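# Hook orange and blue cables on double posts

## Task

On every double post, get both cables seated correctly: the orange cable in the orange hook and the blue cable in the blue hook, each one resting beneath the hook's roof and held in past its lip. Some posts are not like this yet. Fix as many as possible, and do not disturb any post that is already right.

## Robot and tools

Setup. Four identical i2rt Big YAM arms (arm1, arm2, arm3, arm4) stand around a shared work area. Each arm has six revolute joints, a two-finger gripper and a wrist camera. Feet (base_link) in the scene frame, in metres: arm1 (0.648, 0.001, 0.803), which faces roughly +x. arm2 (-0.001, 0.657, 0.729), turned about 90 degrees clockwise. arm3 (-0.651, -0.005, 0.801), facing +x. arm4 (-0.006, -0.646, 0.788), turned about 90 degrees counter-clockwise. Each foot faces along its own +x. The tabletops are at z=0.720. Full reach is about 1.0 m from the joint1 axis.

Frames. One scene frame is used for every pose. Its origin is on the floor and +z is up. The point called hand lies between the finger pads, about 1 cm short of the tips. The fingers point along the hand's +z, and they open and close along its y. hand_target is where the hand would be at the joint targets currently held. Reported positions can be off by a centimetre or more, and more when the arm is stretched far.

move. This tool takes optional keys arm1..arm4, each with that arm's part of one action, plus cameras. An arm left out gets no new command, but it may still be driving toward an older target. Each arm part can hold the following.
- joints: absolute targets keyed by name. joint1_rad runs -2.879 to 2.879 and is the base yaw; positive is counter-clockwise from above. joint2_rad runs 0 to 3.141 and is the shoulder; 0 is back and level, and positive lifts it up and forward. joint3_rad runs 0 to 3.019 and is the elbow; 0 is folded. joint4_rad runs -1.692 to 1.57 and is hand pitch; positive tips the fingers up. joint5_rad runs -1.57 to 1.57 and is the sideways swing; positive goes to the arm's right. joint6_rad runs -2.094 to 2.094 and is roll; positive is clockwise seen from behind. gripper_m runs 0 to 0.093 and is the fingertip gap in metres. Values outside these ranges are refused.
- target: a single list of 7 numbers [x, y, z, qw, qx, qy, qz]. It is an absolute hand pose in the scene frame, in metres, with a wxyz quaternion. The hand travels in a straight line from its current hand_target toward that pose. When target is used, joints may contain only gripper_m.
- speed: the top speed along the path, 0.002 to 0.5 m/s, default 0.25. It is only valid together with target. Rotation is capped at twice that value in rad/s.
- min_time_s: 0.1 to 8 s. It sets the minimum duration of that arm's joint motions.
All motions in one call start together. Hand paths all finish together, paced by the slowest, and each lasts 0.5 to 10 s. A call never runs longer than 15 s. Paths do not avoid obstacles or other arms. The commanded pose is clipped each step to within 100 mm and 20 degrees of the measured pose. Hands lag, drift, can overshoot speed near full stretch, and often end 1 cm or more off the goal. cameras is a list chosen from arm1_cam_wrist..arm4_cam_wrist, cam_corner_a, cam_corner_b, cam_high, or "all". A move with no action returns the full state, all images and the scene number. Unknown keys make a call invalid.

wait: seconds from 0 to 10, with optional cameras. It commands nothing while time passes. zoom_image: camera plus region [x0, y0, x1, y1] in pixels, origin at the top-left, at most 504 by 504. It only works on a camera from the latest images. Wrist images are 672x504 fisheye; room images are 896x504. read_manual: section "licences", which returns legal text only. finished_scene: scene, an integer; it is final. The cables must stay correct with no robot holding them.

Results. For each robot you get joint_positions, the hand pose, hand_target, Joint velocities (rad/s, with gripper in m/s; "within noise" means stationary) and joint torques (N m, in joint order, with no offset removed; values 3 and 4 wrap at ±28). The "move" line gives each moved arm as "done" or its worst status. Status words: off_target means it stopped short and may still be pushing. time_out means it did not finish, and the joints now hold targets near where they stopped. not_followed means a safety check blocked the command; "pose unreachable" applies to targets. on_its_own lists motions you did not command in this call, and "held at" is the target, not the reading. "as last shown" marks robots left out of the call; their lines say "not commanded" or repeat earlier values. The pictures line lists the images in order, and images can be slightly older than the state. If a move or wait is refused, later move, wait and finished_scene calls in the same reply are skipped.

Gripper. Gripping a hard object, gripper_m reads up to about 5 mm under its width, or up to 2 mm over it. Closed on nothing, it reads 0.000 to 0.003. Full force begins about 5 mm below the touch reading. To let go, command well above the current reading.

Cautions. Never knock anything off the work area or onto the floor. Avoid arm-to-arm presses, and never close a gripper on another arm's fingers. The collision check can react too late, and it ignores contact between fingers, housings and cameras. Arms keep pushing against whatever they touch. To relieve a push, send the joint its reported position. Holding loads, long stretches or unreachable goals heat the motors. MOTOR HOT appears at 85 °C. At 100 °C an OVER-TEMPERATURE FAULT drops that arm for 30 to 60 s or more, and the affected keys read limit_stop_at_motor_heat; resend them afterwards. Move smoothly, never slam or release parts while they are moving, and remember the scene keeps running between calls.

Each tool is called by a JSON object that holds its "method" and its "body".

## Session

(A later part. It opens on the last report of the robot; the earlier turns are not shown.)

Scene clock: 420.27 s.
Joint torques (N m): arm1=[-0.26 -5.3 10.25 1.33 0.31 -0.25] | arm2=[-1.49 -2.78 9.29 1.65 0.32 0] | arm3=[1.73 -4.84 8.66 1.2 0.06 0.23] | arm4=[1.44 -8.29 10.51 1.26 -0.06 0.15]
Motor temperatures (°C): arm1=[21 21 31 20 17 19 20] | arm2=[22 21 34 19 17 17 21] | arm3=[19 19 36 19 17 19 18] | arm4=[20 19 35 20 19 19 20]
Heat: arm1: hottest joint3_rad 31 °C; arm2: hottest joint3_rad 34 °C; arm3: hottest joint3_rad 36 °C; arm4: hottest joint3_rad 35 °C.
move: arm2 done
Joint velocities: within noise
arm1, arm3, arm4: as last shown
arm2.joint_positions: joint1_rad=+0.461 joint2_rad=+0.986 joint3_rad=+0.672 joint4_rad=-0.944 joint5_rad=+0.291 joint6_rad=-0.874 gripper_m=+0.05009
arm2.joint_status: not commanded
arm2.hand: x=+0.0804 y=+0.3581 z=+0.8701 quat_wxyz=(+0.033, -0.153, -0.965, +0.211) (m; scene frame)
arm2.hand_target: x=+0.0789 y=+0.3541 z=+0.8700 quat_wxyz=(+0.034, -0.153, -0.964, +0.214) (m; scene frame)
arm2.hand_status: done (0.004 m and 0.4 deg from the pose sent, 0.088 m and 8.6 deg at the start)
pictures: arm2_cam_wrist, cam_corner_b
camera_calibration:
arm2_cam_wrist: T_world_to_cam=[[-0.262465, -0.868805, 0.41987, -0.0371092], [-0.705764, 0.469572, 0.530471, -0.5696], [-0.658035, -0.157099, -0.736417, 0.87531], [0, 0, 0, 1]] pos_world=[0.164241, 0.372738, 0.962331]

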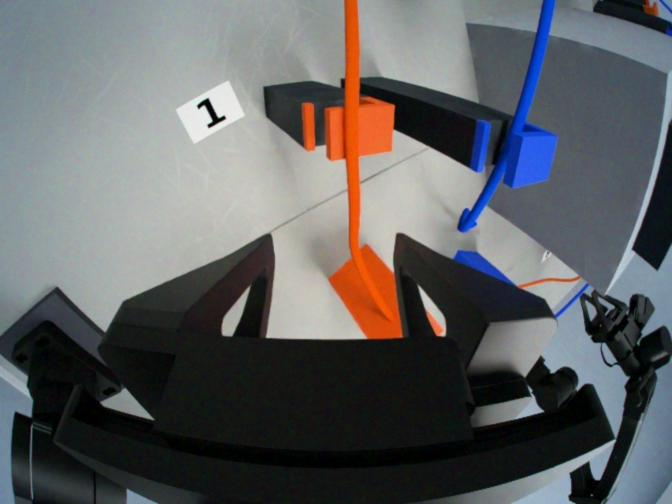

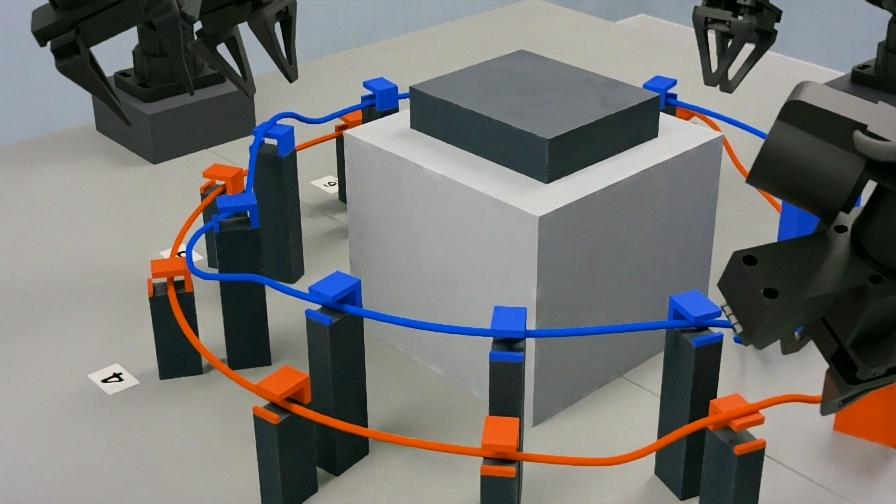

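{"method": "move", "body": {"arm2": {"target": [0.0641, 0.3244, 0.8215, -0.034, 0.1532, 0.9642, -0.2139], "speed": 0.12}, "arm3": {"target": [-0.3318, -0.0507, 0.8148, 0.133, 0.600, 0.770, 0.171], "speed": 0.12}, "arm4": {"target": [0.0736, -0.2364, 0.8813, -0.0525, -0.2365, 0.9473, 0.2102], "speed": 0.12}, "cameras": ["arm2_cam_wrist", "arm3_cam_wrist", "arm4_cam_wrist", "cam_corner_a", "cam_corner_b"]}}

Scene clock: 464.80 s.
Joint torques (N m): arm1=[-0.26 -5.3 10.25 1.33 0.31 -0.25] | arm2=[-1.67 -3.55 8.61 1.66 0.05 0] | arm3=[1.73 -5.83 7.42 1.2 0.08 0.22] | arm4=[1.49 -8.64 9.85 1.29 -0.04 0.13]
Motor temperatures (°C): arm1=[20 21 31 20 17 19 20] | arm2=[22 21 33 19 17 17 21] | arm3=[19 20 34 19 17 19 18] | arm4=[20 19 34 20 19 19 20]
Heat: arm1: hottest joint3_rad 31 °C; arm2: hottest joint3_rad 33 °C; arm3: hottest joint3_rad 34 °C; arm4: hottest joint3_rad 34 °C.
move: arm2 done; arm3 done; arm4 done
Joint velocities: within noise
arm1: as last shown
arm2.joint_positions: joint1_rad=+0.368 joint2_rad=+1.118 joint3_rad=+0.619 joint4_rad=-0.730 joint5_rad=+0.267 joint6_rad=-0.966 gripper_m=+0.05009
arm2.joint_status: not commanded
arm2.hand: x=+0.0656 y=+0.3275 z=+0.8232 quat_wxyz=(+0.034, -0.154, -0.964, +0.214) (m; scene frame)
arm2.hand_target: x=+0.0642 y=+0.3245 z=+0.8216 quat_wxyz=(+0.034, -0.153, -0.964, +0.214) (m; scene frame)
arm2.hand_status: done (0.004 m and 0.0 deg from the pose sent, 0.061 m and 0.4 deg at the start)
arm3.joint_positions: joint1_rad=-0.230 joint2_rad=+1.184 joint3_rad=+0.446 joint4_rad=-0.413 joint5_rad=-0.205 joint6_rad=+1.098 gripper_m=+0.05013
arm3.joint_status: not commanded
arm3.hand: x=-0.3287 y=-0.0545 z=+0.8227 quat_wxyz=(-0.141, -0.596, -0.771, -0.173) (m; scene frame)
arm3.hand_target: x=-0.3322 y=-0.0508 z=+0.8150 quat_wxyz=(-0.133, -0.600, -0.770, -0.171) (m; scene frame)
arm3.hand_status: done (0.009 m and 1.1 deg from the pose sent, 0.055 m and 1.0 deg at the start)
arm4.joint_positions: joint1_rad=-0.332 joint2_rad=+1.341 joint3_rad=+0.827 joint4_rad=-0.741 joint5_rad=-0.322 joint6_rad=+0.794 gripper_m=+0.05011
arm4.joint_status: not commanded
arm4.hand: x=+0.0769 y=-0.2410 z=+0.8834 quat_wxyz=(+0.052, +0.238, -0.947, -0.209) (m; scene frame)
arm4.hand_target: x=+0.0735 y=-0.2364 z=+0.8815 quat_wxyz=(+0.053, +0.237, -0.947, -0.210) (m; scene frame)
arm4.hand_status: done (0.006 m and 0.2 deg from the pose sent, 0.054 m and 0.2 deg at the start)
pictures: arm2_cam_wrist, arm3_cam_wrist, arm4_cam_wrist, cam_corner_a, cam_corner_b
camera_calibration:
arm2_cam_wrist: T_world_to_cam=[[-0.262336, -0.86633, 0.425031, -0.0530939], [-0.703345, 0.473222, 0.530441, -0.542112], [-0.660671, -0.15979, -0.733472, 0.824865], [0, 0, 0, 1]] pos_world=[0.149744, 0.342347, 0.91514]
arm3_cam_wrist: T_world_to_cam=[[-0.87424, -0.225379, -0.43001, 0.0532521], [-0.443098, 0.732387, 0.516986, -0.527119], [0.198415, 0.642506, -0.740147, 0.834726], [0, 0, 0, 1]] pos_world=[-0.352633, -0.13826, 0.913231]
arm4_cam_wrist: T_world_to_cam=[[0.431879, -0.793279, -0.429171, 0.154182], [-0.592084, -0.60831, 0.528579, -0.565415], [-0.68038, 0.0258228, -0.732404, 0.828848], [0, 0, 0, 1]] pos_world=[0.162571, -0.243041, 0.972089]

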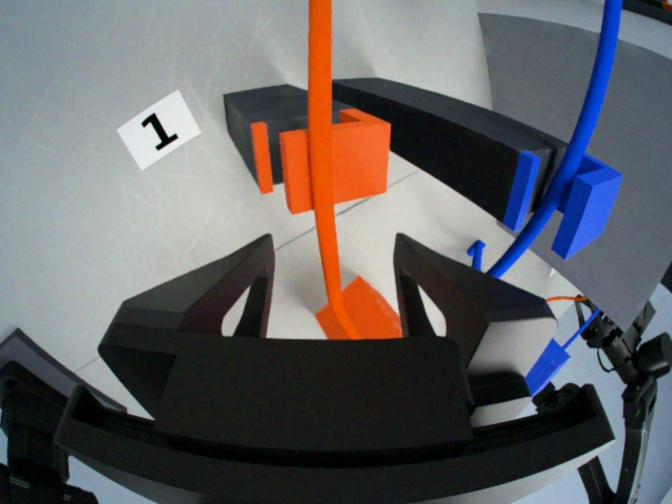

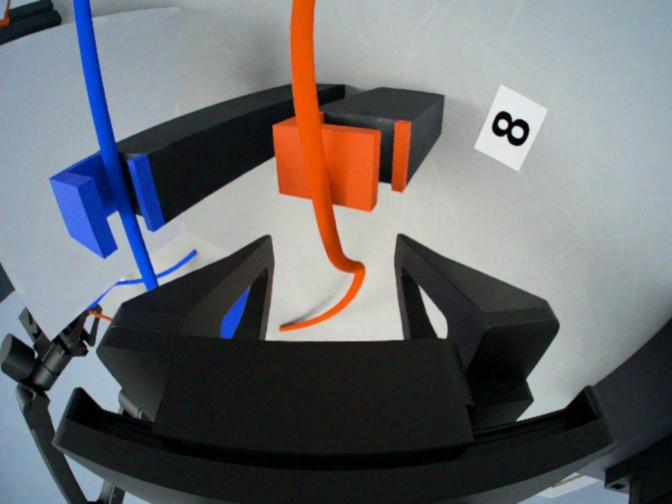

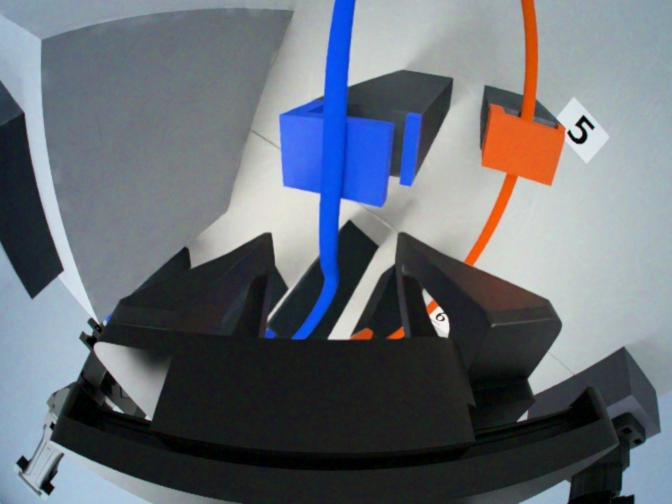

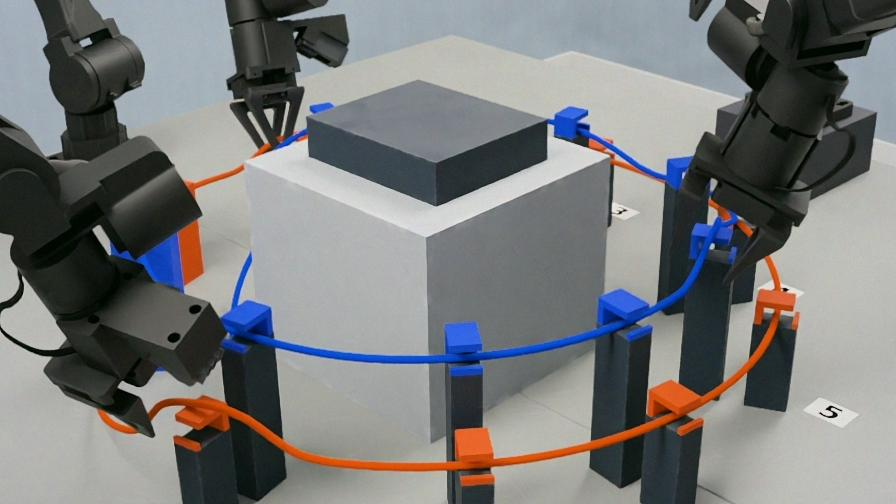

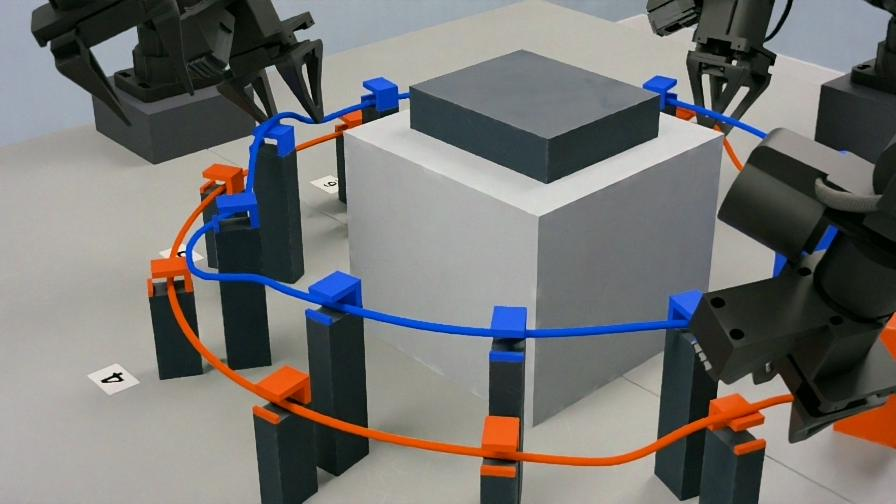

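{"method": "move", "body": {"arm2": {"joints": {"gripper_m": 0.004}}, "arm3": {"joints": {"gripper_m": 0.004}}, "arm4": {"joints": {"gripper_m": 0.004}}, "cameras": ["arm2_cam_wrist", "arm3_cam_wrist", "arm4_cam_wrist", "cam_corner_a", "cam_corner_b"]}}

Scene clock: 473.10 s.
Joint torques (N m): arm1=[-0.26 -5.3 10.26 1.35 0.32 -0.24] | arm2=[-1.49 -3.72 8.61 1.66 0.06 -0.02] | arm3=[1.73 -5.89 7.45 0.99 0.07 0.23] | arm4=[1.49 -8.7 9.87 1.29 -0.06 0.17]
Motor temperatures (°C): arm1=[20 21 31 20 17 19 20] | arm2=[22 21 32 19 17 17 21] | arm3=[19 20 34 19 17 19 18] | arm4=[20 19 33 20 19 19 20]
Heat: arm1: hottest joint3_rad 31 °C; arm2: hottest joint3_rad 32 °C; arm3: hottest joint3_rad 34 °C; arm4: hottest joint3_rad 33 °C.
move: arm2 done; arm3 done; arm4 done
Joint velocities: within noise
arm1: as last shown
arm2.joint_positions: joint1_rad=+0.368 joint2_rad=+1.118 joint3_rad=+0.619 joint4_rad=-0.730 joint5_rad=+0.267 joint6_rad=-0.967 gripper_m=+0.00496
arm2.joint_status: all done
arm2.hand: x=+0.0655 y=+0.3274 z=+0.8232 quat_wxyz=(+0.034, -0.153, -0.964, +0.214) (m; scene frame)
arm2.hand_target: x=+0.0640 y=+0.3244 z=+0.8216 quat_wxyz=(+0.034, -0.153, -0.964, +0.214) (m; scene frame)
arm2.hand_status: not commanded
arm3.joint_positions: joint1_rad=-0.229 joint2_rad=+1.184 joint3_rad=+0.446 joint4_rad=-0.407 joint5_rad=-0.204 joint6_rad=+1.099 gripper_m=+0.00495
arm3.joint_status: all done
arm3.hand: x=-0.3274 y=-0.0546 z=+0.8233 quat_wxyz=(-0.144, -0.595, -0.771, -0.174) (m; scene frame)
arm3.hand_target: x=-0.3322 y=-0.0508 z=+0.8150 quat_wxyz=(-0.133, -0.600, -0.770, -0.171) (m; scene frame)
arm3.hand_status: not commanded
arm4.joint_positions: joint1_rad=-0.332 joint2_rad=+1.341 joint3_rad=+0.827 joint4_rad=-0.741 joint5_rad=-0.321 joint6_rad=+0.795 gripper_m=+0.00470
arm4.joint_status: all done
arm4.hand: x=+0.0769 y=-0.2410 z=+0.8834 quat_wxyz=(+0.052, +0.238, -0.947, -0.209) (m; scene frame)
arm4.hand_target: x=+0.0736 y=-0.2364 z=+0.8815 quat_wxyz=(+0.052, +0.237, -0.947, -0.210) (m; scene frame)
arm4.hand_status: not commanded
pictures: arm2_cam_wrist, arm3_cam_wrist, arm4_cam_wrist, cam_corner_a, cam_corner_b
camera_calibration:
arm2_cam_wrist: T_world_to_cam=[[-0.261603, -0.86656, 0.425015, -0.0531374], [-0.703412, 0.472698, 0.530819, -0.542338], [-0.66089, -0.160097, -0.733208, 0.824696], [0, 0, 0, 1]] pos_world=[0.149646, 0.342346, 0.915141]
arm3_cam_wrist: T_world_to_cam=[[-0.871805, -0.226661, -0.43426, 0.0587502], [-0.4463, 0.732956, 0.513412, -0.524877], [0.201923, 0.641405, -0.740153, 0.835958], [0, 0, 0, 1]] pos_world=[-0.351833, -0.13816, 0.913728]
arm4_cam_wrist: T_world_to_cam=[[0.431568, -0.793577, -0.428935, 0.153852], [-0.592495, -0.607913, 0.528574, -0.565307], [-0.68022, 0.0260264, -0.732546, 0.829012], [0, 0, 0, 1]] pos_world=[0.162571, -0.243141, 0.972089]

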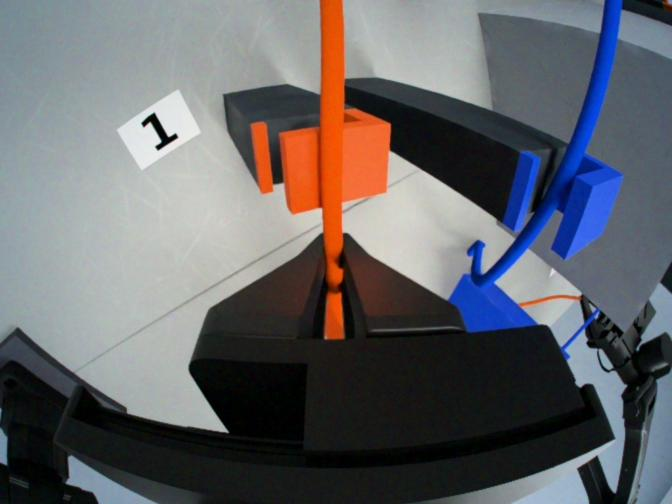

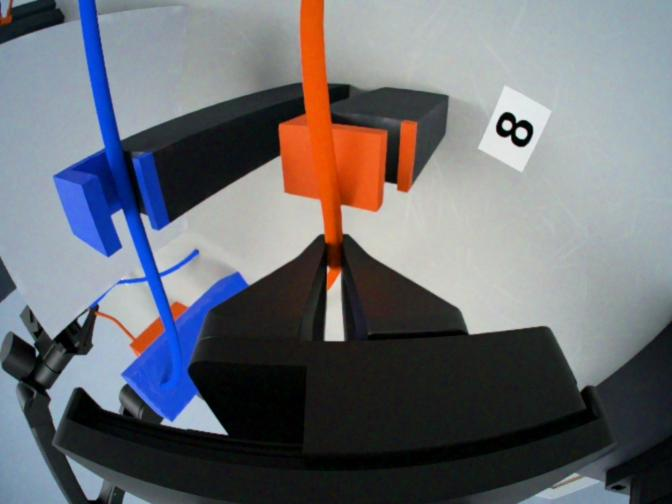

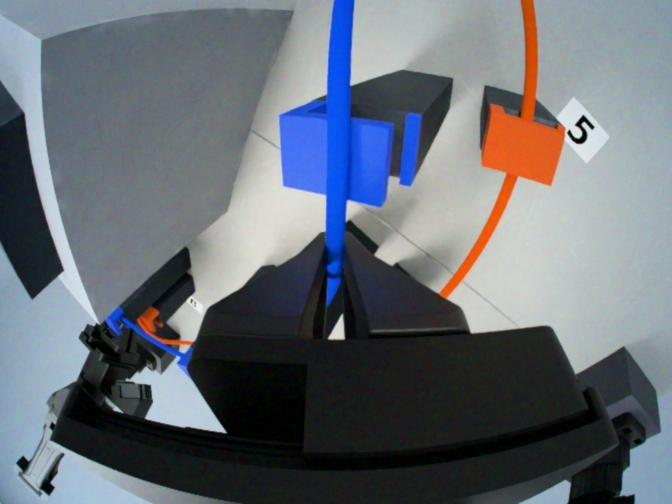

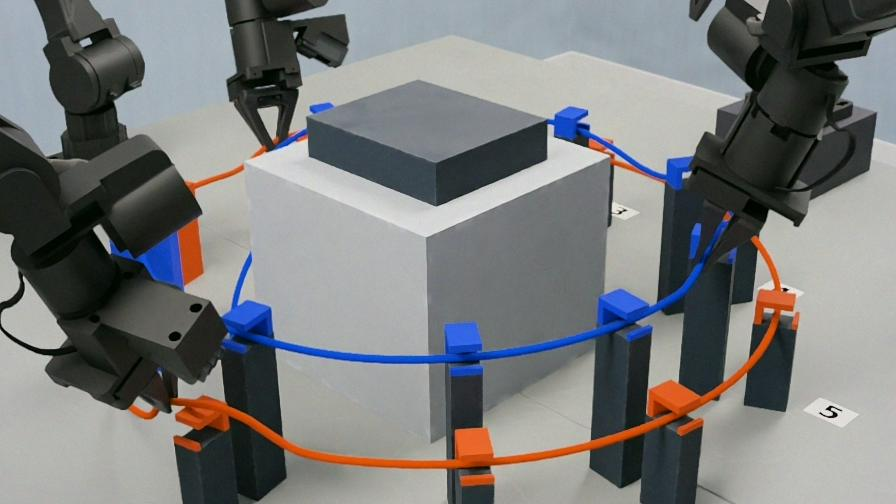

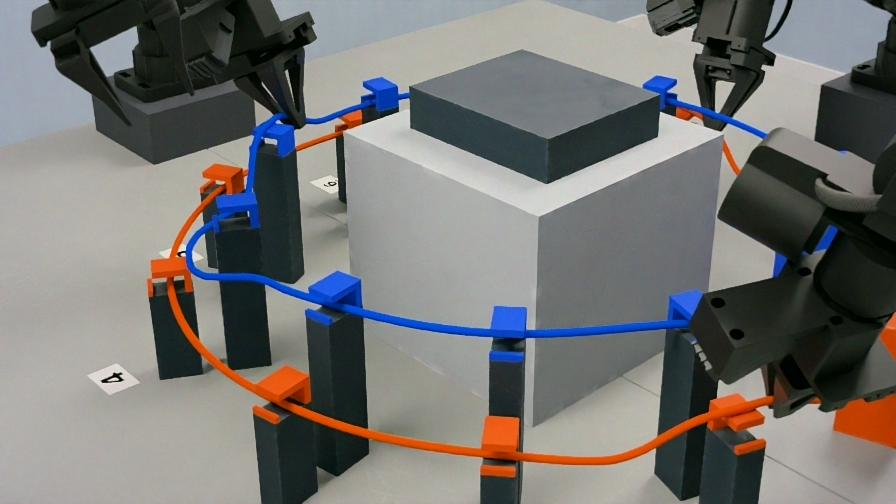

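{"method": "move", "body": {"arm2": {"target": [0.0795, 0.372, 0.8334, -0.034, 0.1532, 0.9642, -0.2139], "speed": 0.08}, "arm3": {"target": [-0.3808, -0.0624, 0.8267, 0.133, 0.600, 0.770, 0.171], "speed": 0.08}, "arm4": {"target": [0.0971, -0.2806, 0.8911, -0.0525, -0.2365, 0.9473, 0.2102], "speed": 0.08}, "cameras": ["arm2_cam_wrist", "arm3_cam_wrist", "arm4_cam_wrist", "cam_corner_a", "cam_corner_b"]}}

Scene clock: 490.40 s.
Joint torques (N m): arm1=[-0.26 -5.3 10.26 1.35 0.31 -0.25] | arm2=[2.96 -4.31 8.83 0.66 -1.25 0.24] | arm3=[0.26 -6.18 7.64 0.21 -0.21 -0.07] | arm4=[-1.08 -9.29 9.74 0.43 -0.11 -0.16]
Motor temperatures (°C): arm1=[20 21 31 20 17 19 20] | arm2=[22 21 31 19 17 17 21] | arm3=[19 20 34 19 17 19 19] | arm4=[20 19 33 20 19 19 21]
Heat: arm1: hottest joint3_rad 31 °C; arm2: hottest joint3_rad 31 °C; arm3: hottest joint3_rad 34 °C; arm4: hottest joint3_rad 33 °C.
move: arm2 off_target; arm3 done; arm4 done
Joint velocities: within noise
arm1: as last shown
arm2.joint_positions: joint1_rad=+0.431 joint2_rad=+1.004 joint3_rad=+0.567 joint4_rad=-0.825 joint5_rad=+0.338 joint6_rad=-0.873 gripper_m=+0.00486
arm2.joint_status: not commanded
arm2.hand: x=+0.0597 y=+0.3640 z=+0.8306 quat_wxyz=(+0.057, -0.171, -0.959, +0.220) (m; scene frame)
arm2.hand_target: x=+0.0784 y=+0.3717 z=+0.8330 quat_wxyz=(+0.034, -0.153, -0.964, +0.213) (m; scene frame)
arm2.hand_status: off_target (0.022 m and 3.4 deg from the pose sent, 0.048 m and 0.1 deg at the start)
arm3.joint_positions: joint1_rad=-0.321 joint2_rad=+1.027 joint3_rad=+0.373 joint4_rad=-0.519 joint5_rad=-0.241 joint6_rad=+1.025 gripper_m=+0.00483
arm3.joint_status: not commanded
arm3.hand: x=-0.3723 y=-0.0634 z=+0.8302 quat_wxyz=(-0.139, -0.601, -0.768, -0.173) (m; scene frame)
arm3.hand_target: x=-0.3804 y=-0.0624 z=+0.8266 quat_wxyz=(-0.133, -0.600, -0.770, -0.171) (m; scene frame)
arm3.hand_status: done (0.009 m and 0.8 deg from the pose sent, 0.054 m and 1.4 deg at the start)
arm4.joint_positions: joint1_rad=-0.411 joint2_rad=+1.267 joint3_rad=+0.772 joint4_rad=-0.796 joint5_rad=-0.353 joint6_rad=+0.716 gripper_m=+0.00456
arm4.joint_status: not commanded
arm4.hand: x=+0.0899 y=-0.2777 z=+0.8867 quat_wxyz=(+0.059, +0.237, -0.947, -0.208) (m; scene frame)
arm4.hand_target: x=+0.0970 y=-0.2805 z=+0.8911 quat_wxyz=(+0.052, +0.236, -0.947, -0.210) (m; scene frame)
arm4.hand_status: done (0.009 m and 0.8 deg from the pose sent, 0.045 m and 0.2 deg at the start)
pictures: arm2_cam_wrist, arm3_cam_wrist, arm4_cam_wrist, cam_corner_a, cam_corner_b
camera_calibration:
arm2_cam_wrist: T_world_to_cam=[[-0.284442, -0.850424, 0.442575, -0.0451078], [-0.66088, 0.508363, 0.552092, -0.600766], [-0.6945, -0.135451, -0.706628, 0.803051], [0, 0, 0, 1]] pos_world=[0.147854, 0.37582, 0.9191]
arm3_cam_wrist: T_world_to_cam=[[-0.878081, -0.213384, -0.4283, 0.0142011], [-0.433269, 0.734455, 0.522354, -0.544493], [0.203105, 0.644239, -0.737363, 0.854171], [0, 0, 0, 1]] pos_world=[-0.396929, -0.147354, 0.920335]
arm4_cam_wrist: T_world_to_cam=[[0.427942, -0.795581, -0.428855, 0.120309], [-0.584953, -0.605519, 0.539608, -0.591321], [-0.688982, 0.0199388, -0.724504, 0.833165], [0, 0, 0, 1]] pos_world=[0.176656, -0.278952, 0.974308]

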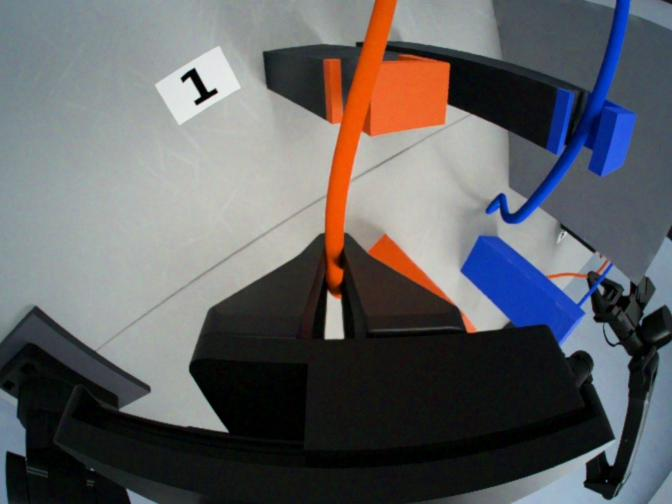

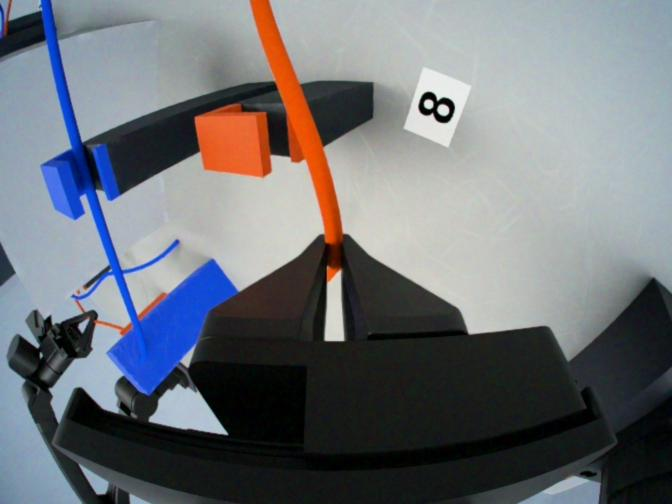

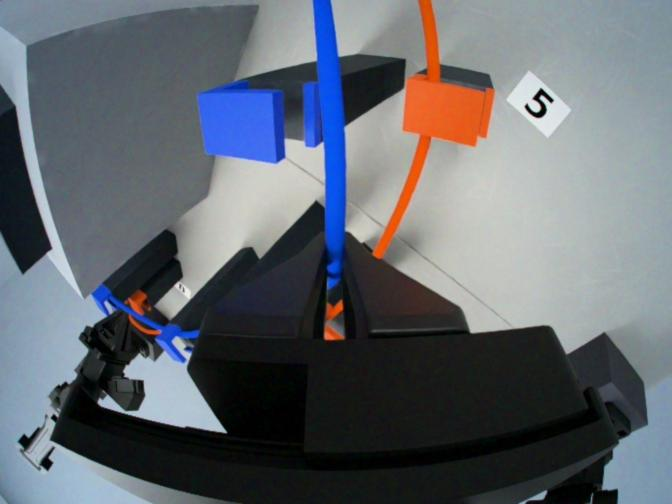

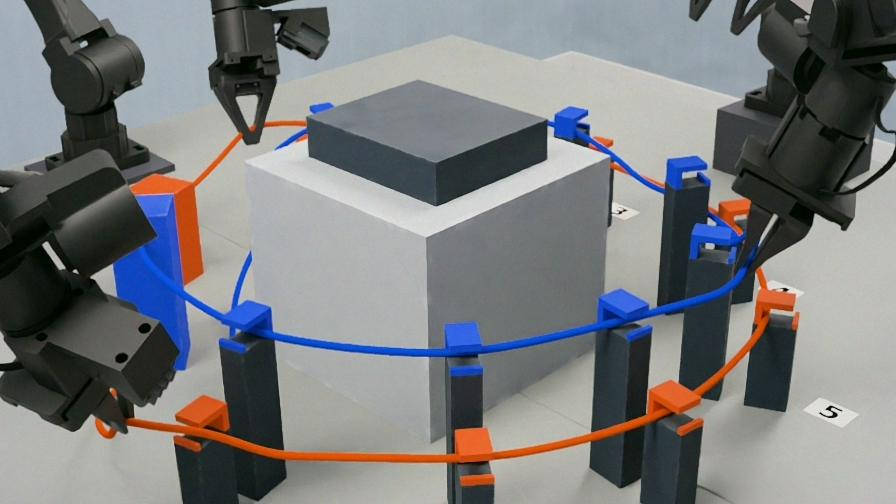

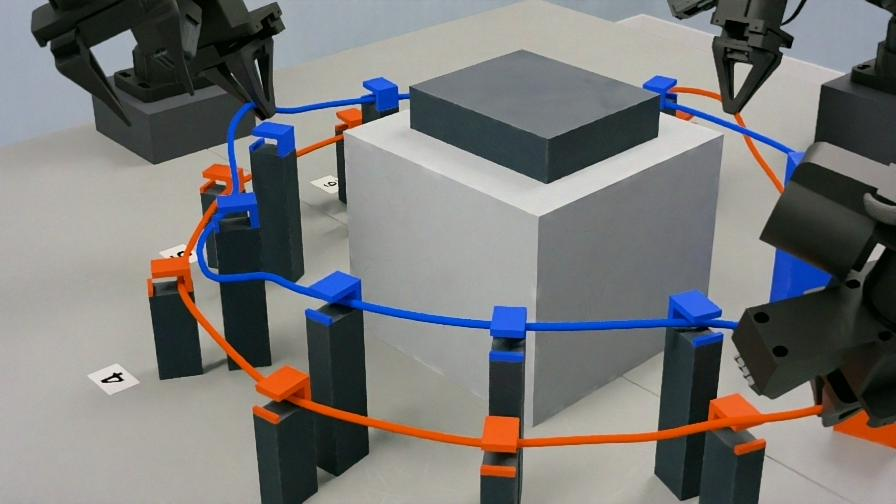

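{"method": "zoom_image", "body": {"camera": "cam_corner_b", "region": [240, 360, 560, 504]}}

{"method": "zoom_image", "body": {"camera": "cam_corner_b", "region": [650, 360, 850, 504]}}

{"method": "zoom_image", "body": {"camera": "cam_corner_a", "region": [80, 360, 280, 504]}}

{"method": "zoom_image", "body": {"camera": "cam_corner_b", "region": [170, 80, 320, 230]}}

{"method": "zoom_image", "body": {"camera": "cam_corner_a", "region": [650, 150, 800, 300]}}

Scaled by 1.575 from the camera's 896x504 image, which has a finer 1280x720 frame.

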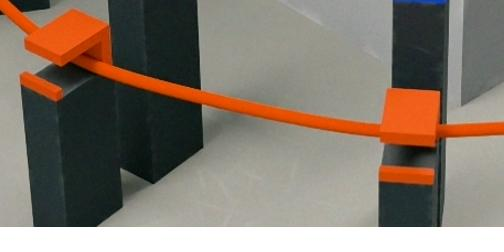

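Scaled by 2.520 from the camera's 896x504 image, which has a finer 1280x720 frame.

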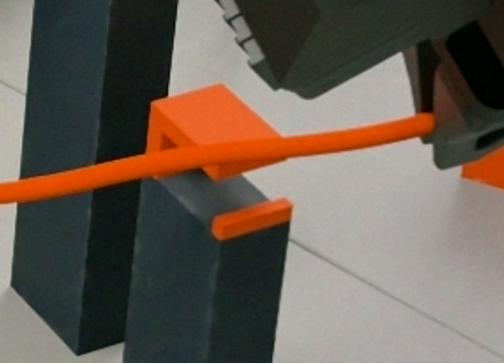

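Scaled by 2.520 from the camera's 896x504 image, which has a finer 1280x720 frame.

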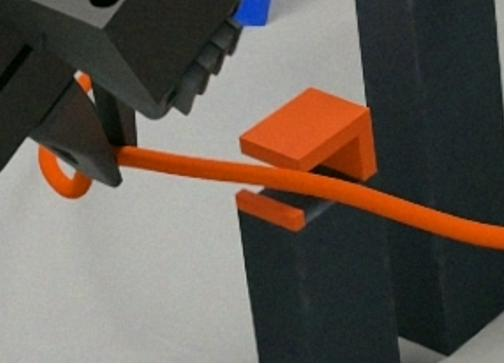

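Scaled by 3.360 from the camera's 896x504 image, which has a finer 1280x720 frame.

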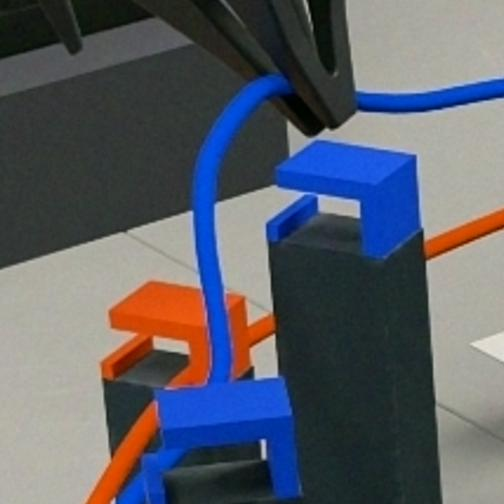

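Scaled by 3.360 from the camera's 896x504 image, which has a finer 1280x720 frame.

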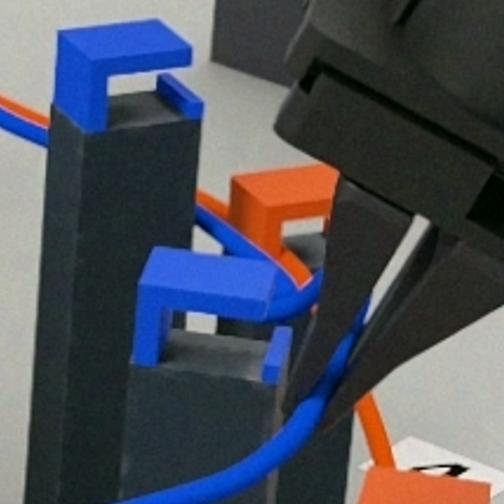

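{"method": "move", "body": {"arm2": {"target": [0.0615, 0.3354, 0.8314, -0.034, 0.1532, 0.9642, -0.2139], "speed": 0.08}, "arm3": {"target": [-0.3815, -0.0625, 0.8134, 0.133, 0.600, 0.770, 0.171], "speed": 0.06}, "arm4": {"target": [0.0972, -0.2819, 0.8725, -0.0525, -0.2365, 0.9473, 0.2102], "speed": 0.06}, "cameras": ["arm2_cam_wrist", "arm3_cam_wrist", "arm4_cam_wrist", "cam_corner_a", "cam_corner_b"]}}

{"method": "zoom_image", "body": {"camera": "cam_corner_a", "region": [80, 360, 280, 504]}}

{"method": "zoom_image", "body": {"camera": "cam_corner_b", "region": [170, 80, 320, 230]}}

{"method": "zoom_image", "body": {"camera": "cam_corner_a", "region": [650, 150, 800, 300]}}

Scene clock: 628.97 s.
Joint torques (N m): arm1=[-0.21 -5.25 10.25 1.35 0.31 -0.24] | arm2=[-1.73 -2.67 11.85 1.55 0.19 0.03] | arm3=[0.38 -4.25 7.3 1.01 -0.23 -0.06] | arm4=[-1.14 -7.06 9.47 1.26 -0.09 -0.19]
Motor temperatures (°C): arm1=[20 21 32 20 17 19 20] | arm2=[22 21 31 18 21 17 23] | arm3=[19 20 33 18 17 19 21] | arm4=[20 20 32 19 19 19 23]
Heat: arm1: hottest joint3_rad 32 °C; arm2: hottest joint3_rad 31 °C; arm3: hottest joint3_rad 33 °C; arm4: hottest joint3_rad 32 °C.
move: arm2 off_target; arm3 off_target; arm4 done
Joint velocities: within noise
arm1: as last shown
arm2.joint_positions: joint1_rad=+0.377 joint2_rad=+1.060 joint3_rad=+0.567 joint4_rad=-0.777 joint5_rad=+0.265 joint6_rad=-0.961 gripper_m=+0.00486
arm2.joint_status: not commanded
arm2.hand: x=+0.0588 y=+0.3559 z=+0.8150 quat_wxyz=(+0.042, -0.149, -0.968, +0.196) (m; scene frame)
arm2.hand_target: x=+0.0612 y=+0.3364 z=+0.8319 quat_wxyz=(+0.034, -0.153, -0.964, +0.214) (m; scene frame)
arm2.hand_status: off_target (0.026 m and 2.4 deg from the pose sent, 0.029 m and 3.4 deg at the start)
arm3.joint_positions: joint1_rad=-0.324 joint2_rad=+1.039 joint3_rad=+0.353 joint4_rad=-0.479 joint5_rad=-0.241 joint6_rad=+1.022 gripper_m=+0.00483
arm3.joint_status: not commanded
arm3.hand: x=-0.3743 y=-0.0633 z=+0.8227 quat_wxyz=(-0.143, -0.600, -0.768, -0.174) (m; scene frame)
arm3.hand_target: x=-0.3816 y=-0.0623 z=+0.8138 quat_wxyz=(-0.133, -0.600, -0.770, -0.171) (m; scene frame)
arm3.hand_status: off_target (0.012 m and 1.2 deg from the pose sent, 0.019 m and 0.8 deg at the start)
arm4.joint_positions: joint1_rad=-0.412 joint2_rad=+1.267 joint3_rad=+0.740 joint4_rad=-0.759 joint5_rad=-0.354 joint6_rad=+0.714 gripper_m=+0.00456
arm4.joint_status: not commanded
arm4.hand: x=+0.0884 y=-0.2823 z=+0.8762 quat_wxyz=(+0.058, +0.238, -0.947, -0.210) (m; scene frame)
arm4.hand_target: x=+0.0970 y=-0.2822 z=+0.8725 quat_wxyz=(+0.053, +0.236, -0.947, -0.210) (m; scene frame)
arm4.hand_status: done (0.010 m and 0.6 deg from the pose sent, 0.016 m and 0.8 deg at the start)
pictures: arm2_cam_wrist, arm3_cam_wrist, arm4_cam_wrist, cam_corner_a, cam_corner_b
camera_calibration:
arm2_cam_wrist: T_world_to_cam=[[-0.253177, -0.883543, 0.394023, 0.00422988], [-0.699695, 0.448503, 0.556123, -0.568367], [-0.668078, -0.134898, -0.731761, 0.809005], [0, 0, 0, 1]] pos_world=[0.143866, 0.367785, 0.906413]
arm3_cam_wrist: T_world_to_cam=[[-0.875261, -0.214918, -0.433277, 0.0142763], [-0.436781, 0.735963, 0.517281, -0.538596], [0.207703, 0.642003, -0.738032, 0.8511], [0, 0, 0, 1]] pos_world=[-0.399529, -0.146954, 0.912931]
arm4_cam_wrist: T_world_to_cam=[[0.429065, -0.793129, -0.432261, 0.116383], [-0.585398, -0.608611, 0.535633, -0.586685], [-0.687904, 0.0232234, -0.72543, 0.826333], [0, 0, 0, 1]] pos_world=[0.175058, -0.283946, 0.964002]

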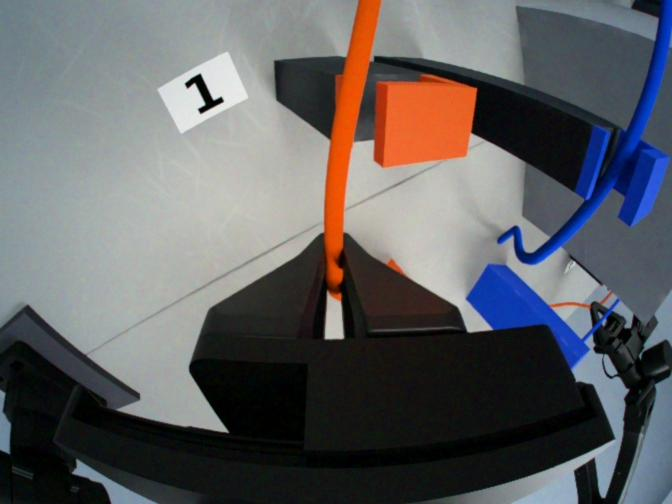

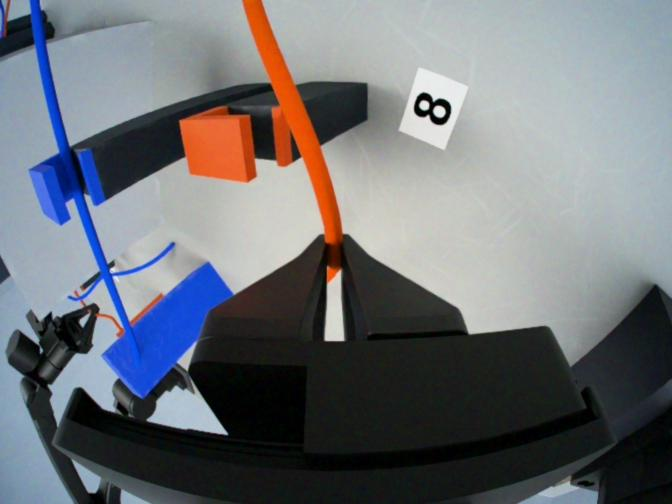

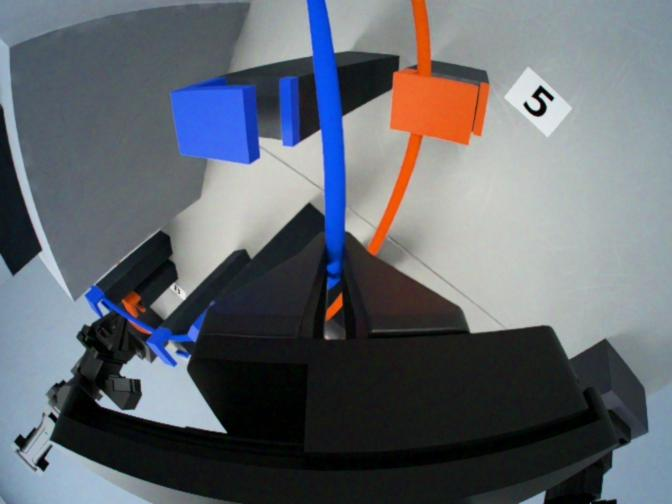

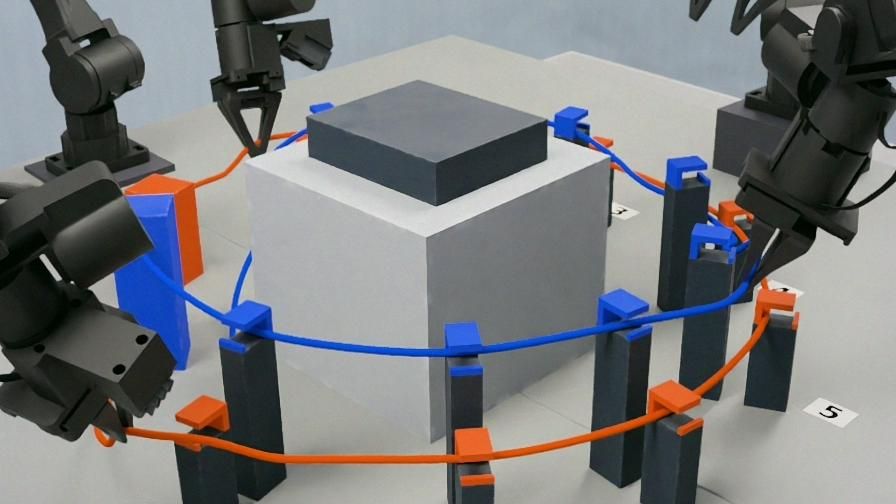

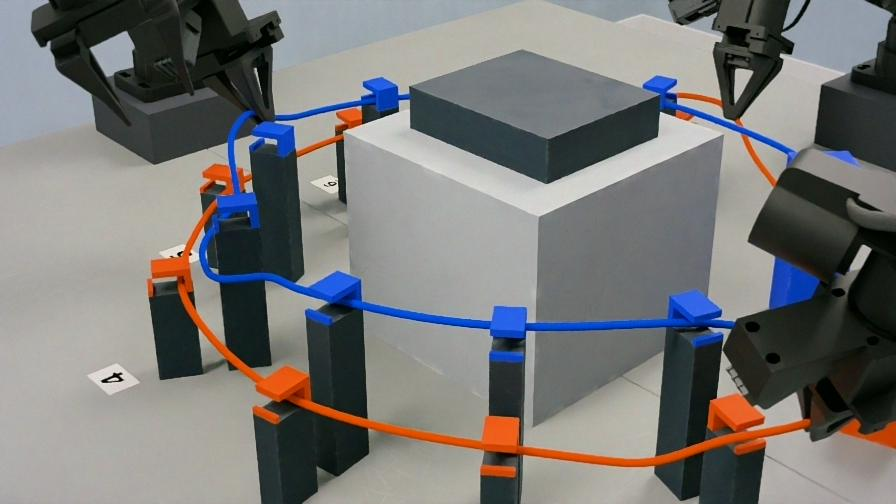

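Scaled by 2.520 from the camera's 896x504 image, which has a finer 1280x720 frame.

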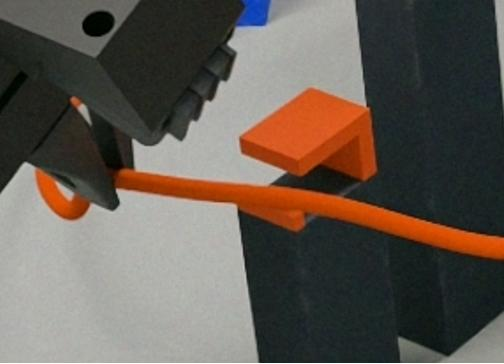

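Scaled by 3.360 from the camera's 896x504 image, which has a finer 1280x720 frame.

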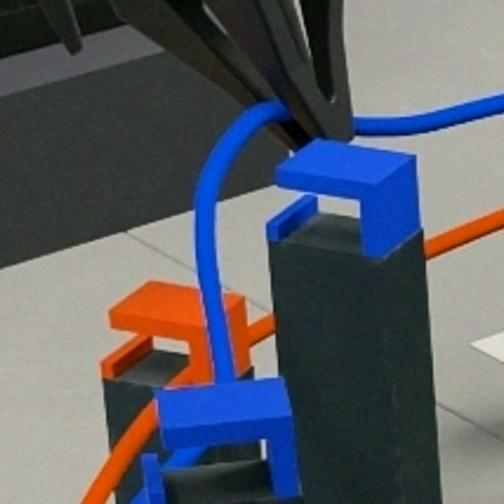

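Scaled by 3.360 from the camera's 896x504 image, which has a finer 1280x720 frame.

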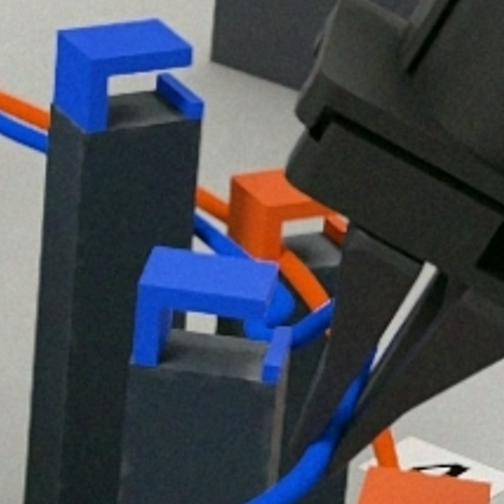

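{"method": "zoom_image", "body": {"camera": "cam_corner_b", "region": [660, 360, 840, 500]}}

{"method": "zoom_image", "body": {"camera": "arm2_cam_wrist", "region": [250, 0, 500, 300]}}

{"method": "zoom_image", "body": {"camera": "arm3_cam_wrist", "region": [150, 30, 400, 300]}}

{"method": "zoom_image", "body": {"camera": "arm4_cam_wrist", "region": [150, 30, 400, 300]}}

Scaled by 2.800 from the camera's 896x504 image, which has a finer 1280x720 frame.

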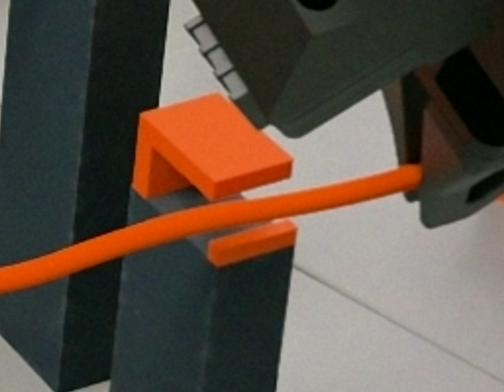

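Scaled by 1.680 from the camera's 672x504 image, which has a finer 960x720 frame.

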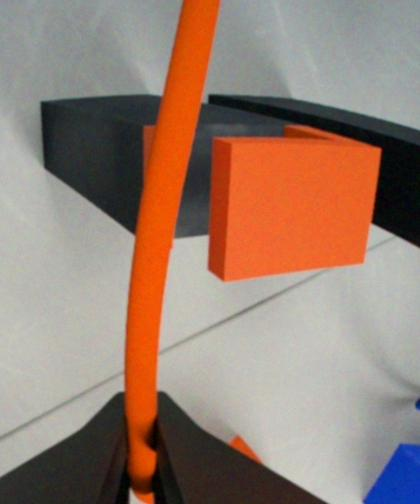

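Scaled by 1.867 from the camera's 672x504 image, which has a finer 960x720 frame.

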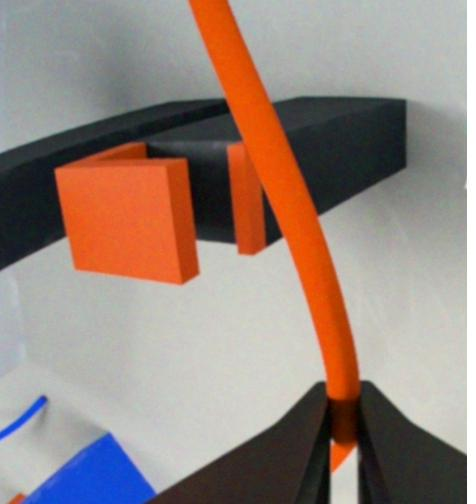

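Scaled by 1.867 from the camera's 672x504 image, which has a finer 960x720 frame.

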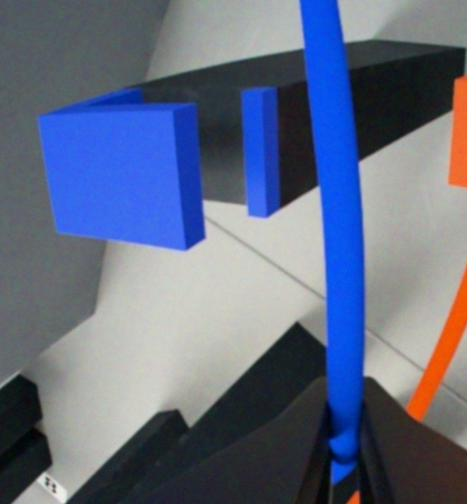

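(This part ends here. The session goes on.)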